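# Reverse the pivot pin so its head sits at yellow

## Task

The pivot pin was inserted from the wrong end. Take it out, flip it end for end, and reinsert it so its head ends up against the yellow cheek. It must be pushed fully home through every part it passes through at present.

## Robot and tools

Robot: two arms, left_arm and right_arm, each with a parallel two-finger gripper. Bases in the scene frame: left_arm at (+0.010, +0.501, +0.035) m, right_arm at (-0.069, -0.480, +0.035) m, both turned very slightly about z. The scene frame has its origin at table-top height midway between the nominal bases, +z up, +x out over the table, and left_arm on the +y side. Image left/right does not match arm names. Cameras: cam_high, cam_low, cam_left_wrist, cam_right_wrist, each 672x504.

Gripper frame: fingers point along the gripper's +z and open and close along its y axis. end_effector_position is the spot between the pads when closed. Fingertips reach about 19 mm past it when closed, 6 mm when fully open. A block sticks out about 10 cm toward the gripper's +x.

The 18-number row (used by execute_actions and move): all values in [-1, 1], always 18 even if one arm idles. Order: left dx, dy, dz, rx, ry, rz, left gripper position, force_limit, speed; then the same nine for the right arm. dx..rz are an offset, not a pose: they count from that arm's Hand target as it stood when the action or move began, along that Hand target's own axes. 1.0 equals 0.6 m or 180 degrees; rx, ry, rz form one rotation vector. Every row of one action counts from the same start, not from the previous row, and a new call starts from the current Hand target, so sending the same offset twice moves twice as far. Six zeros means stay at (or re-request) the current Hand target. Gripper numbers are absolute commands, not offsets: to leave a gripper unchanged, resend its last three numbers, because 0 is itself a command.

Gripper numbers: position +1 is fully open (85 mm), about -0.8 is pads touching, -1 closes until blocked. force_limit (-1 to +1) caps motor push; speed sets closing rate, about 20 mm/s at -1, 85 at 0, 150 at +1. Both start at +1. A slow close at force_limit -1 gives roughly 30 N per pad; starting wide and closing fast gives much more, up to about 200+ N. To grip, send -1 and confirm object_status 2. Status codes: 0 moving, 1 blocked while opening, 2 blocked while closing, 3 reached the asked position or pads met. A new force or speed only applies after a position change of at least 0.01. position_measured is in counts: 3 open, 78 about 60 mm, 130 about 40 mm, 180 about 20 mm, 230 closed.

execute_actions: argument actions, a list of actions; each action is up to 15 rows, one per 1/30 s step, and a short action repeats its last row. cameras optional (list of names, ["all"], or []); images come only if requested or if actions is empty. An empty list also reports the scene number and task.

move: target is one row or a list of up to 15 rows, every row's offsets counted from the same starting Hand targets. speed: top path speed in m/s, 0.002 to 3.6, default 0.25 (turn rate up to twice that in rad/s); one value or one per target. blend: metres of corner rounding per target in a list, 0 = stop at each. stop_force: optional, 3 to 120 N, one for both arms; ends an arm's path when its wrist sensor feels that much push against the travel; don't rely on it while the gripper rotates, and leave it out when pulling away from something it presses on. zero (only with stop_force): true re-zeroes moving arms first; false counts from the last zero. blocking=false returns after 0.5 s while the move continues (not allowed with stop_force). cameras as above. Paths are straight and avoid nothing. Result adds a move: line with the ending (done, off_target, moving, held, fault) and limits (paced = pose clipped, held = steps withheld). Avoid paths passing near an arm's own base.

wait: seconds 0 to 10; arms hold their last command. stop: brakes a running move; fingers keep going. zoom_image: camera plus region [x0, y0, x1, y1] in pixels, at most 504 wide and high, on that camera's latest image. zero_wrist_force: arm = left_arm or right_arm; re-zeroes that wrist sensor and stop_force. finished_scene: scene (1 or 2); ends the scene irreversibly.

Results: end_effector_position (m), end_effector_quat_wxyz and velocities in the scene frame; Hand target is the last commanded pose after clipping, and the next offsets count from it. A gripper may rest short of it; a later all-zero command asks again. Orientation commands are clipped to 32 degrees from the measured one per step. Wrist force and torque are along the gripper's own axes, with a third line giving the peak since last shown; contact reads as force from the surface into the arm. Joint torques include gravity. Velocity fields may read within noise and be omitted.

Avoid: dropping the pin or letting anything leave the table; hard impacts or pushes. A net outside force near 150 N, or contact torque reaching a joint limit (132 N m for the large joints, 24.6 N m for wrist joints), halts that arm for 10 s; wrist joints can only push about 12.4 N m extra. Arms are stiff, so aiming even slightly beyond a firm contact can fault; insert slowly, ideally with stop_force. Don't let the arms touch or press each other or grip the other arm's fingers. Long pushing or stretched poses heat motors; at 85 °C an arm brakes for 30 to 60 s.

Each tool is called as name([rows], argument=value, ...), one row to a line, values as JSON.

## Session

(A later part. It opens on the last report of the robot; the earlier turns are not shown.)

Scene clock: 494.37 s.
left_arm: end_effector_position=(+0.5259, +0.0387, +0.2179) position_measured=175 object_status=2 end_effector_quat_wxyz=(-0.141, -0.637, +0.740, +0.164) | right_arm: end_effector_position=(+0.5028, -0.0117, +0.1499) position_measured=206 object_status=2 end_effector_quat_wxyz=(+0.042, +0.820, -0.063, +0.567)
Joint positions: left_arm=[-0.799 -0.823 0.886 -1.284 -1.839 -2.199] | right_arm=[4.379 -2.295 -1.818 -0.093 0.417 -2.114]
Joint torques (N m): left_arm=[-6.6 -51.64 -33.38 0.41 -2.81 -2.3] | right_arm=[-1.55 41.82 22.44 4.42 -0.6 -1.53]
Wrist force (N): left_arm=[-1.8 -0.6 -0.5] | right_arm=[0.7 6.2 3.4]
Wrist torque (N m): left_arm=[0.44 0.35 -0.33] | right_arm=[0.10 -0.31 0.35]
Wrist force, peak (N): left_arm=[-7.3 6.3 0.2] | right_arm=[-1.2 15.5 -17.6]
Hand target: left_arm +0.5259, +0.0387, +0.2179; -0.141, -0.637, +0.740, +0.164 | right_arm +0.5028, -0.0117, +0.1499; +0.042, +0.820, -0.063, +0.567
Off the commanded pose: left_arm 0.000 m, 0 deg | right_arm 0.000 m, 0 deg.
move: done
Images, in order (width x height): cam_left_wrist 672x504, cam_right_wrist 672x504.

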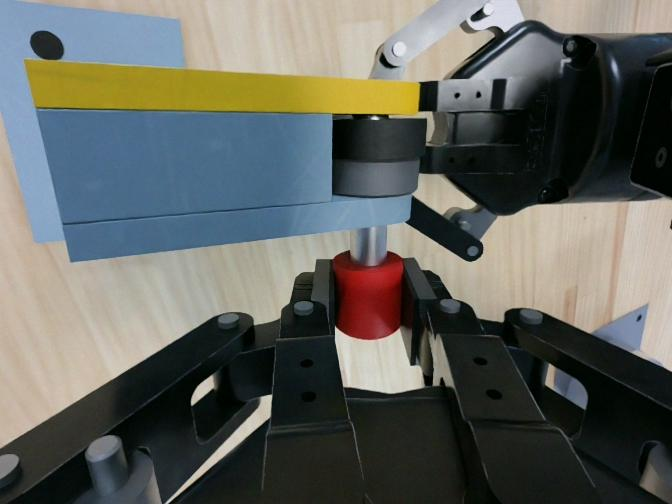

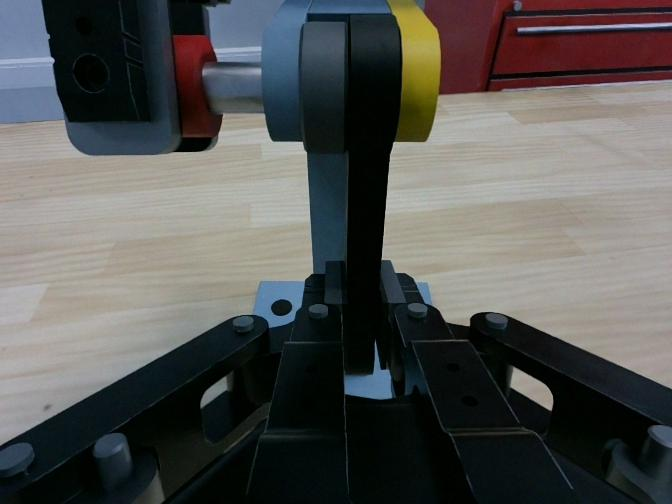

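move(target=[-0.105,0,0,0,0,0,-1,-0.5,-0.8,0,0,0,0,0,0,-1,-1,-0.7], speed=0.035, cameras=["cam_left_wrist","cam_right_wrist"])

zoom_image(camera="cam_right_wrist", region=[200, 0, 480, 210])

Scene clock: 503.03 s.
left_arm: end_effector_position=(+0.5353, +0.1011, +0.2179) position_measured=175 object_status=2 end_effector_quat_wxyz=(-0.141, -0.637, +0.740, +0.164) | right_arm: end_effector_position=(+0.5028, -0.0117, +0.1499) position_measured=206 object_status=2 end_effector_quat_wxyz=(+0.042, +0.820, -0.063, +0.567)
Joint positions: left_arm=[-0.732 -0.905 1.022 -1.322 -1.815 -2.134] | right_arm=[4.379 -2.295 -1.818 -0.093 0.417 -2.114]
Joint torques (N m): left_arm=[-5.43 -48.84 -35.55 -2.51 -1.12 -1.8] | right_arm=[-1.15 48.27 20.32 4.2 -0.49 -0.25]
Wrist force (N): left_arm=[-0.8 -0.8 1.2] | right_arm=[-1.5 6.5 1.0]
Wrist torque (N m): left_arm=[0.45 0.36 -0.43] | right_arm=[0.05 -0.08 0.39]
Wrist force, peak (N): left_arm=[2.1 -2.2 -1.4] | right_arm=[-2.2 6.8 1.3]
Hand target: left_arm +0.5353, +0.1010, +0.2179; -0.141, -0.637, +0.740, +0.164 | right_arm +0.5028, -0.0117, +0.1499; +0.042, +0.820, -0.063, +0.567
Off the commanded pose: left_arm 0.000 m, 0 deg | right_arm 0.000 m, 0 deg.
move: done
Images, in order (width x height): cam_left_wrist 672x504, cam_right_wrist 672x504.

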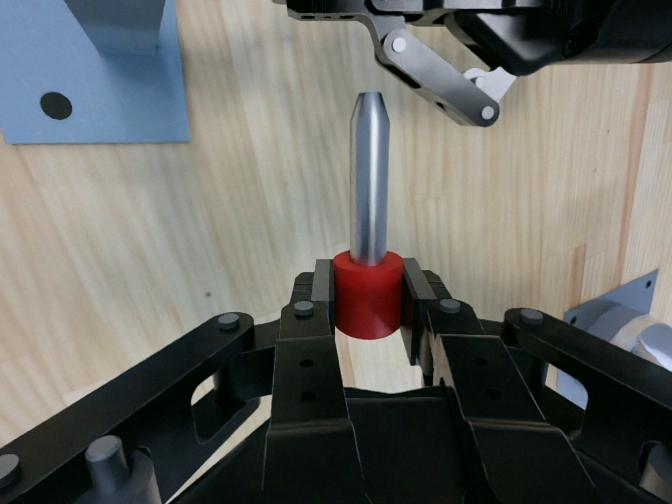

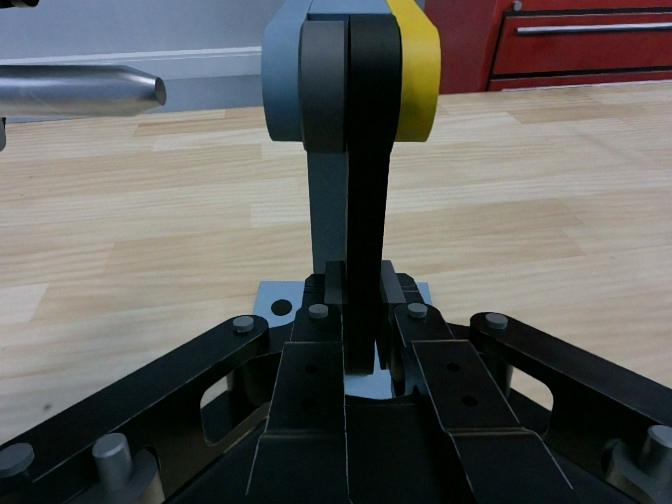

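Scaled by 1.800 from the camera's 672x504 image, which has a finer 960x720 frame.

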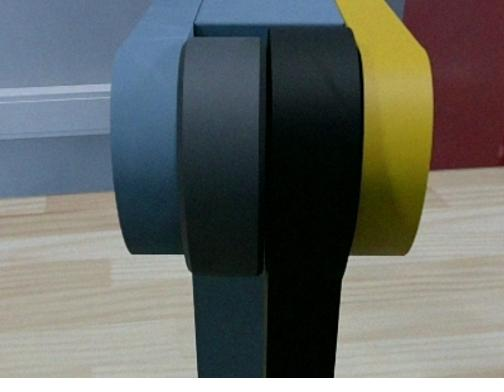

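move([
  [0,0,-0.25,0,0,0,-1,-0.5,-0.8,0,0,0,0,0,0,-1,-1,-0.7],
  [0.177,0,-0.267,0,0,0.5,-1,-0.5,-0.8,0,0,0,0,0,0,-1,-1,-0.7],
  [0.355,0,-0.25,0,0,0.9999,-1,-0.5,-0.8,0,0,0,0,0,0,-1,-1,-0.7],
  [0.355,0,0,0,0,0.9999,-1,-0.5,-0.8,0,0,0,0,0,0,-1,-1,-0.7],
], speed=[0.25,0.5,0.5,0.15], blend=[0.02,0.02,0.01,0], cameras=["cam_left_wrist","cam_right_wrist","cam_low"])

zoom_image(camera="cam_right_wrist", region=[260, 0, 560, 225])

zoom_image(camera="cam_left_wrist", region=[220, 0, 520, 350])

Scene clock: 561.27 s.
left_arm: end_effector_position=(+0.5036, -0.1097, +0.2180) position_measured=175 object_status=2 end_effector_quat_wxyz=(-0.165, +0.740, +0.637, -0.141) | right_arm: end_effector_position=(+0.5028, -0.0117, +0.1499) position_measured=206 object_status=2 end_effector_quat_wxyz=(+0.042, +0.820, -0.063, +0.567)
Joint positions: left_arm=[-0.934 -0.432 0.161 -0.986 -1.883 0.81] | right_arm=[4.379 -2.295 -1.818 -0.093 0.417 -2.114]
Joint torques (N m): left_arm=[8.52 -72.75 -16.76 -1.05 -2.42 -0.26] | right_arm=[1.24 55.52 17.36 3.7 -2.79 0.64]
Wrist force (N): left_arm=[-1.4 1.8 1.7] | right_arm=[-2.1 6.4 1.5]
Wrist torque (N m): left_arm=[0.25 0.46 -0.02] | right_arm=[0.03 -0.07 0.38]
Wrist force, peak (N): left_arm=[-2.1 2.7 4.3] | right_arm=[-2.3 6.7 1.6]
Hand target: left_arm +0.5035, -0.1096, +0.2179; -0.164, +0.740, +0.637, -0.141 | right_arm +0.5028, -0.0117, +0.1499; +0.042, +0.820, -0.063, +0.567
Off the commanded pose: left_arm 0.000 m, 0 deg | right_arm 0.000 m, 0 deg.
elbow stopped short (left arm): the move would have taken joint 3 (elbow) straighter than the controller allows.
move: done
Images, in order (width x height): cam_low 672x504, cam_left_wrist 672x504, cam_right_wrist 672x504.

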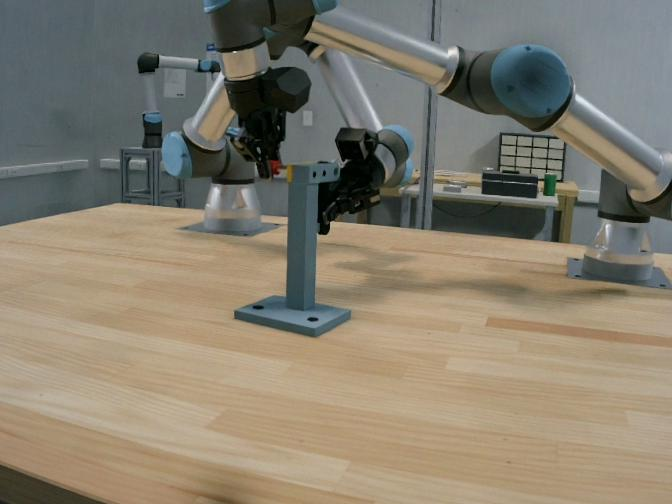

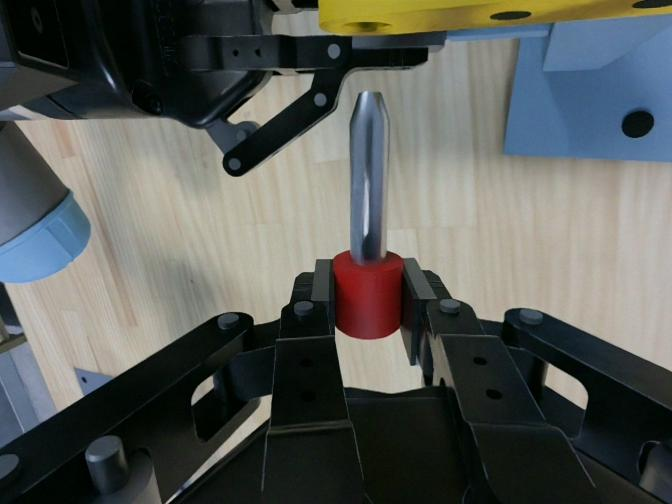

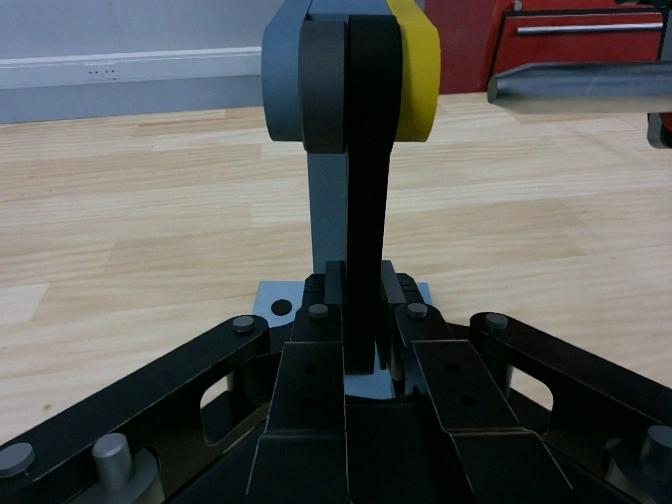

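Scaled by 1.680 from the camera's 672x504 image, which has a finer 960x720 frame.

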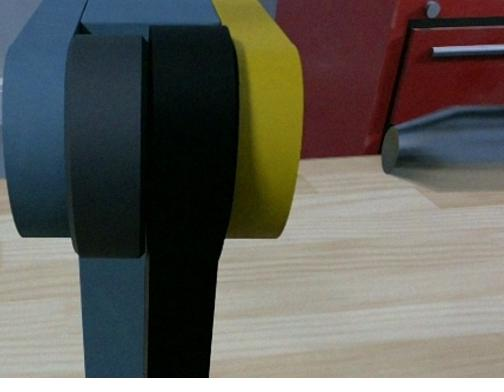

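Scaled by 1.440 from the camera's 672x504 image, which has a finer 960x720 frame.

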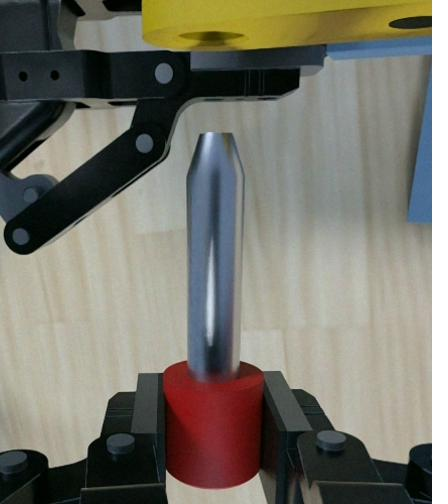

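move(target=[0.0167,0,0,0,0,0,-1,-0.5,-0.8,0,0,0,0,0,0,-1,-1,-0.7], speed=0.05, stop_force=12, cameras=["cam_left_wrist","cam_right_wrist"])

zoom_image(camera="cam_left_wrist", region=[300, 0, 450, 150])

zoom_image(camera="cam_right_wrist", region=[380, 0, 580, 200])

Scene clock: 596.13 s.
left_arm: end_effector_position=(+0.5049, -0.0997, +0.2179) position_measured=175 object_status=2 end_effector_quat_wxyz=(-0.164, +0.740, +0.637, -0.141) | right_arm: end_effector_position=(+0.5028, -0.0117, +0.1499) position_measured=206 object_status=2 end_effector_quat_wxyz=(+0.042, +0.820, -0.063, +0.567)
Joint positions: left_arm=[-0.926 -0.501 0.297 -1.053 -1.88 0.817] | right_arm=[4.379 -2.295 -1.818 -0.093 0.417 -2.114]
Joint torques (N m): left_arm=[-5.68 -61.98 -34.29 0.45 -2.63 -2.3] | right_arm=[2.62 54.75 15.91 3.19 -2.82 0.71]
Wrist force (N): left_arm=[-1.2 1.6 1.6] | right_arm=[-2.2 6.6 1.1]
Wrist torque (N m): left_arm=[0.20 0.44 -0.19] | right_arm=[0.07 -0.05 0.38]
Wrist force, peak (N): left_arm=[-1.5 2.1 1.7] | right_arm=[-2.2 6.8 1.2]
Hand target: left_arm +0.5049, -0.0997, +0.2179; -0.164, +0.740, +0.637, -0.141 | right_arm +0.5028, -0.0117, +0.1499; +0.042, +0.820, -0.063, +0.567
Off the commanded pose: left_arm 0.000 m, 0 deg | right_arm 0.000 m, 0 deg.
move: done
Images, in order (width x height): cam_left_wrist 672x504, cam_right_wrist 672x504.

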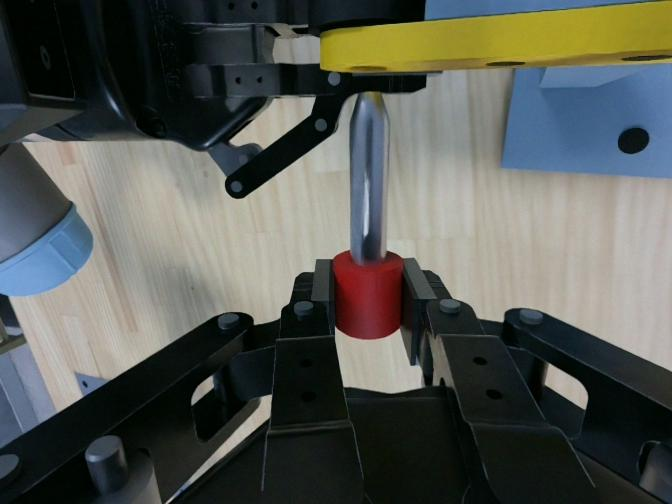

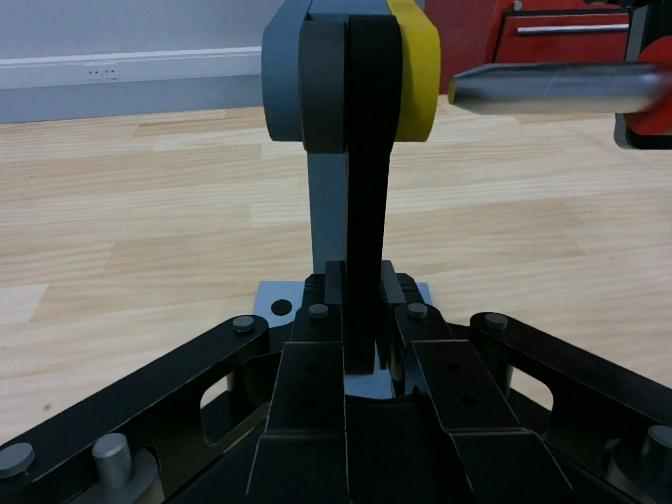

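Scaled by 3.360 from the camera's 672x504 image, which has a finer 960x720 frame.

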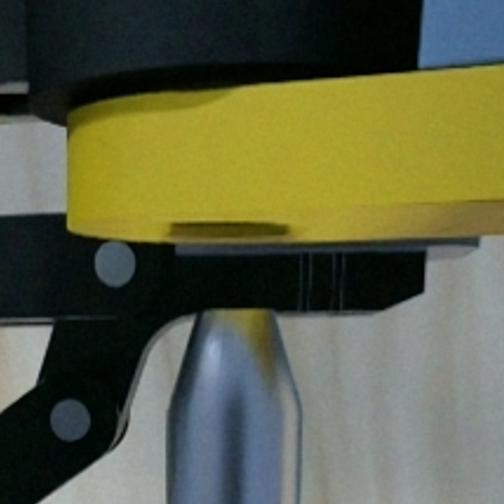

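Scaled by 2.520 from the camera's 672x504 image, which has a finer 960x720 frame.

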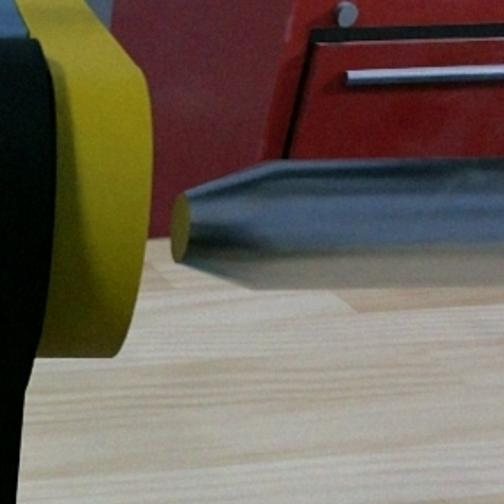

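move(target=[0.035,-0.0007,0,0,0,0,-1,-0.5,-0.8,0,0,0,0,0,0,-1,-1,-0.7], speed=0.02, stop_force=20, cameras=["cam_left_wrist","cam_right_wrist"])

Scene clock: 611.53 s.
left_arm: end_effector_position=(+0.5077, -0.0789, +0.2181) position_measured=175 object_status=2 end_effector_quat_wxyz=(-0.164, +0.740, +0.637, -0.141) | right_arm: end_effector_position=(+0.5028, -0.0117, +0.1499) position_measured=206 object_status=2 end_effector_quat_wxyz=(+0.042, +0.820, -0.063, +0.567)
Joint positions: left_arm=[-0.909 -0.582 0.452 -1.122 -1.875 0.834] | right_arm=[4.379 -2.295 -1.818 -0.093 0.417 -2.114]
Joint torques (N m): left_arm=[-5.18 -58.23 -34.17 -0.15 -2.1 -1.85] | right_arm=[3.5 54.39 15.8 2.78 -2.69 0.82]
Wrist force (N): left_arm=[-0.4 -1.8 -0.3] | right_arm=[-1.5 6.6 1.1]
Wrist torque (N m): left_arm=[0.22 0.46 -0.37] | right_arm=[0.06 -0.08 0.38]
Wrist force, peak (N): left_arm=[-4.0 -1.4 0.3] | right_arm=[-2.0 6.9 1.3]
Hand target: left_arm +0.5077, -0.0789, +0.2181; -0.164, +0.740, +0.637, -0.141 | right_arm +0.5028, -0.0117, +0.1499; +0.042, +0.820, -0.063, +0.567
Off the commanded pose: left_arm 0.000 m, 0 deg | right_arm 0.000 m, 0 deg.
move: done
Images, in order (width x height): cam_left_wrist 672x504, cam_right_wrist 672x504.

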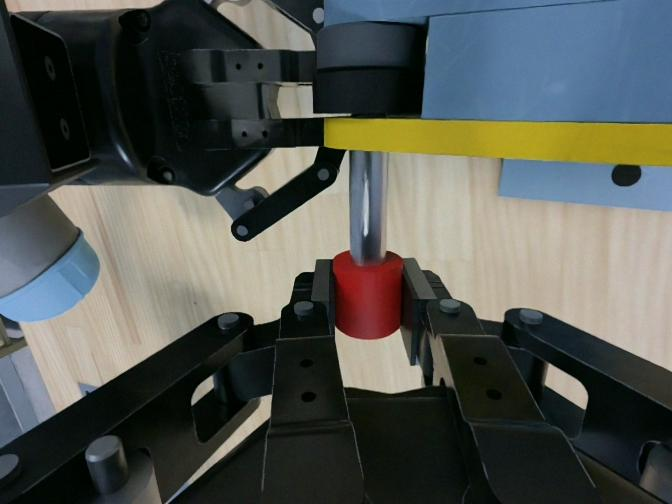

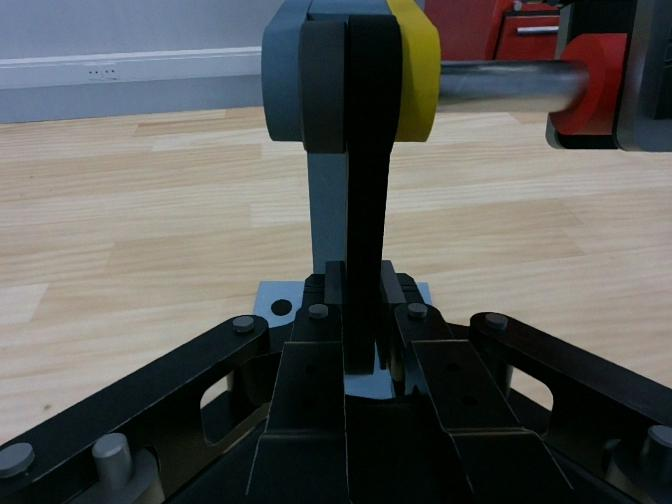

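move(target=[0.067,0,0,0,0,0,-1,-0.5,-0.8,0,0,0,0,0,0,-1,-1,-0.7], speed=0.018, stop_force=18, cameras=["cam_left_wrist","cam_right_wrist"])

Scene clock: 620.80 s.
left_arm: end_effector_position=(+0.5132, -0.0426, +0.2181) position_measured=175 object_status=2 end_effector_quat_wxyz=(-0.164, +0.740, +0.637, -0.141) | right_arm: end_effector_position=(+0.5028, -0.0117, +0.1499) position_measured=206 object_status=2 end_effector_quat_wxyz=(+0.042, +0.820, -0.063, +0.567)
Joint positions: left_arm=[-0.877 -0.677 0.629 -1.195 -1.865 0.866] | right_arm=[4.379 -2.295 -1.818 -0.093 0.417 -2.114]
Joint torques (N m): left_arm=[4.14 -57.99 -24.65 -3.72 1.96 -2.31] | right_arm=[5.91 43.32 15.91 2.72 1.11 0.62]
Wrist force (N): left_arm=[-11.2 -6.4 5.1] | right_arm=[3.9 6.5 3.3]
Wrist torque (N m): left_arm=[0.14 0.46 -0.09] | right_arm=[0.09 -0.42 0.34]
Wrist force, peak (N): left_arm=[-27.4 -2.1 6.9] | right_arm=[4.8 6.6 3.1]
Hand target: left_arm +0.5132, -0.0426, +0.2181; -0.164, +0.740, +0.637, -0.141 (not the last commanded pose) | right_arm +0.5028, -0.0117, +0.1499; +0.042, +0.820, -0.063, +0.567
Off the commanded pose: left_arm 0.004 m, 0 deg | right_arm 0.000 m, 0 deg.
move: contact (left_arm)
Images, in order (width x height): cam_left_wrist 672x504, cam_right_wrist 672x504.

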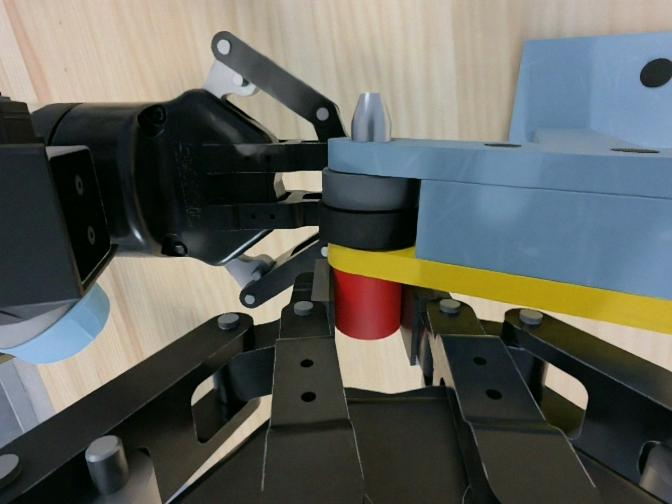

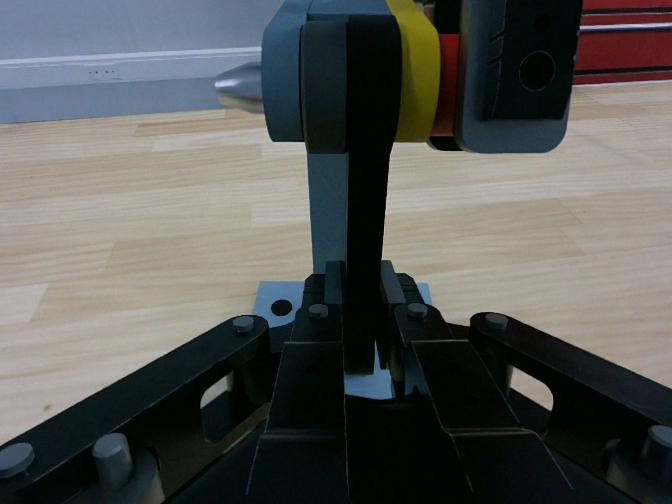

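zoom_image(camera="cam_left_wrist", region=[300, 80, 440, 350])

zoom_image(camera="cam_right_wrist", region=[200, 20, 500, 180])

Scaled by 1.867 from the camera's 672x504 image, which has a finer 960x720 frame.

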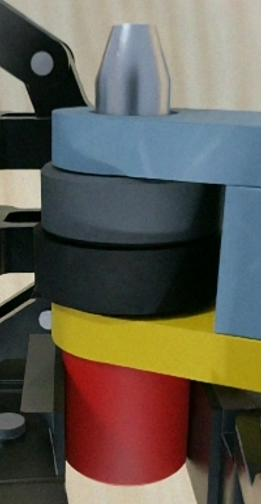

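Scaled by 1.680 from the camera's 672x504 image, which has a finer 960x720 frame.

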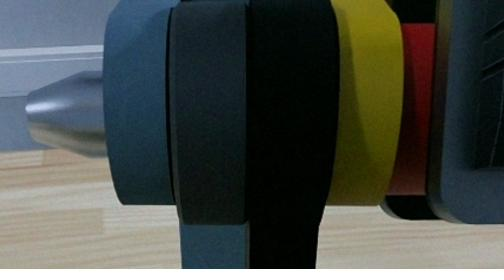

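move([
  [0,0,0,0,0,0,-0.05,1,-0.6,0,0,0,0,0,0,0.2,1,-0.6],
  [0,0,-0.18,0,0,0,-0.05,1,-0.6,0,0,-0.16,0,0,0,0.2,1,-0.6],
], speed=0.12, cameras=["all"])

zoom_image(camera="cam_left_wrist", region=[280, 60, 500, 330])

zoom_image(camera="cam_right_wrist", region=[220, 0, 480, 250])

Scene clock: 639.93 s.
left_arm: end_effector_position=(+0.5574, -0.0485, +0.3152) position_measured=135 object_status=3 end_effector_quat_wxyz=(-0.099, +0.740, +0.650, -0.142) | right_arm: end_effector_position=(+0.4140, +0.0018, +0.1839) position_measured=104 object_status=3 end_effector_quat_wxyz=(+0.042, +0.820, -0.063, +0.567)
Joint positions: left_arm=[-0.84 -0.499 0.035 -0.908 -1.857 0.864] | right_arm=[4.535 -2.095 -1.939 -0.53 0.366 -1.727]
Joint torques (N m): left_arm=[-5.21 -66.11 -32.51 -0.76 -0.62 2.8] | right_arm=[-2.57 44.74 14.77 2.27 -0.24 0.9]
Wrist force (N): left_arm=[-0.9 1.6 0.7] | right_arm=[0.5 -0.4 0.3]
Wrist torque (N m): left_arm=[0.31 0.43 -0.08] | right_arm=[0.07 -0.14 0.08]
Wrist force, peak (N): left_arm=[-0.2 -32.9 -39.1] | right_arm=[4.6 6.5 3.3]
Hand target: left_arm +0.5584, -0.0494, +0.3159; -0.164, +0.740, +0.637, -0.141 | right_arm +0.4140, +0.0018, +0.1839; +0.042, +0.820, -0.063, +0.567
Off the commanded pose: left_arm 0.002 m, 8 deg | right_arm 0.000 m, 0 deg.
elbow stopped short (left arm): the move would have taken joint 3 (elbow) straighter than the controller allows.
move: off_target (left_arm)

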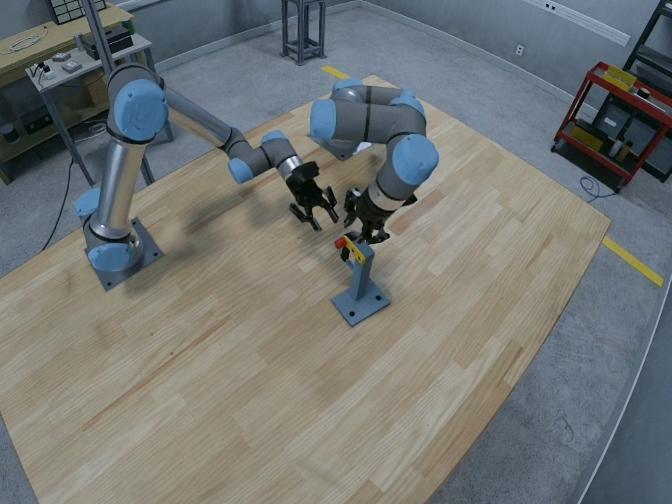

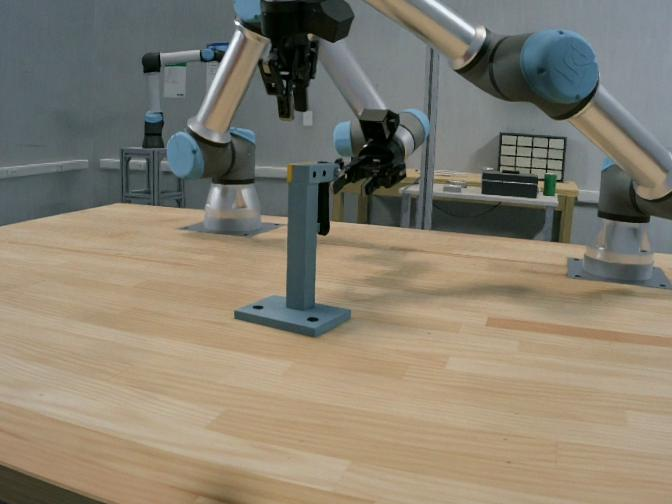

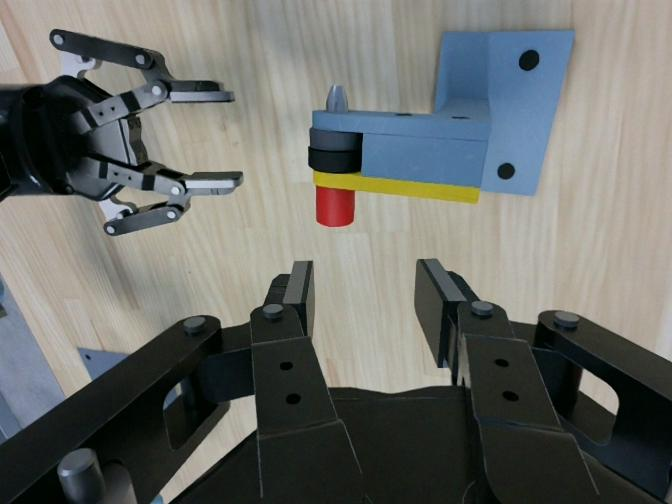

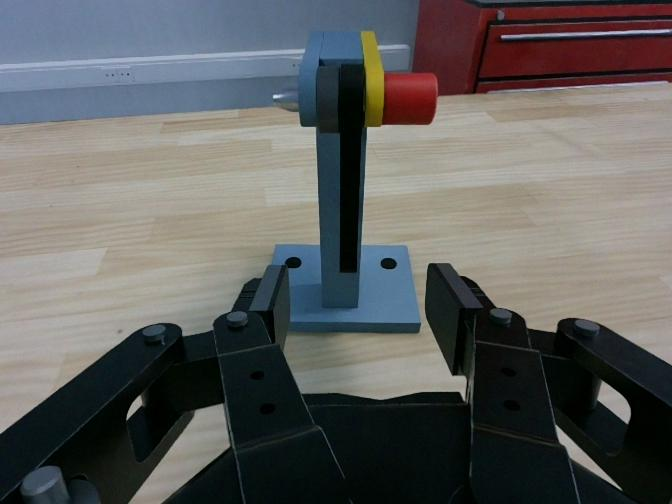

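Scaled by 1.867 from the camera's 672x504 image, which has a finer 960x720 frame.

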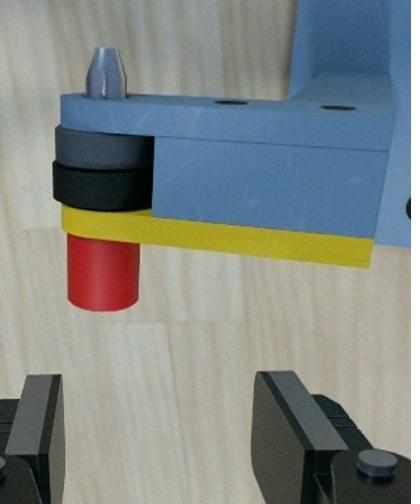

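Scaled by 1.938 from the camera's 672x504 image, which has a finer 960x720 frame.

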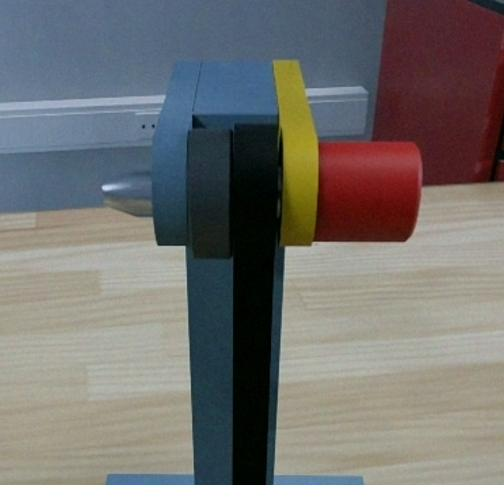

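finished_scene(scene=1)

The scene is finished: the task was done.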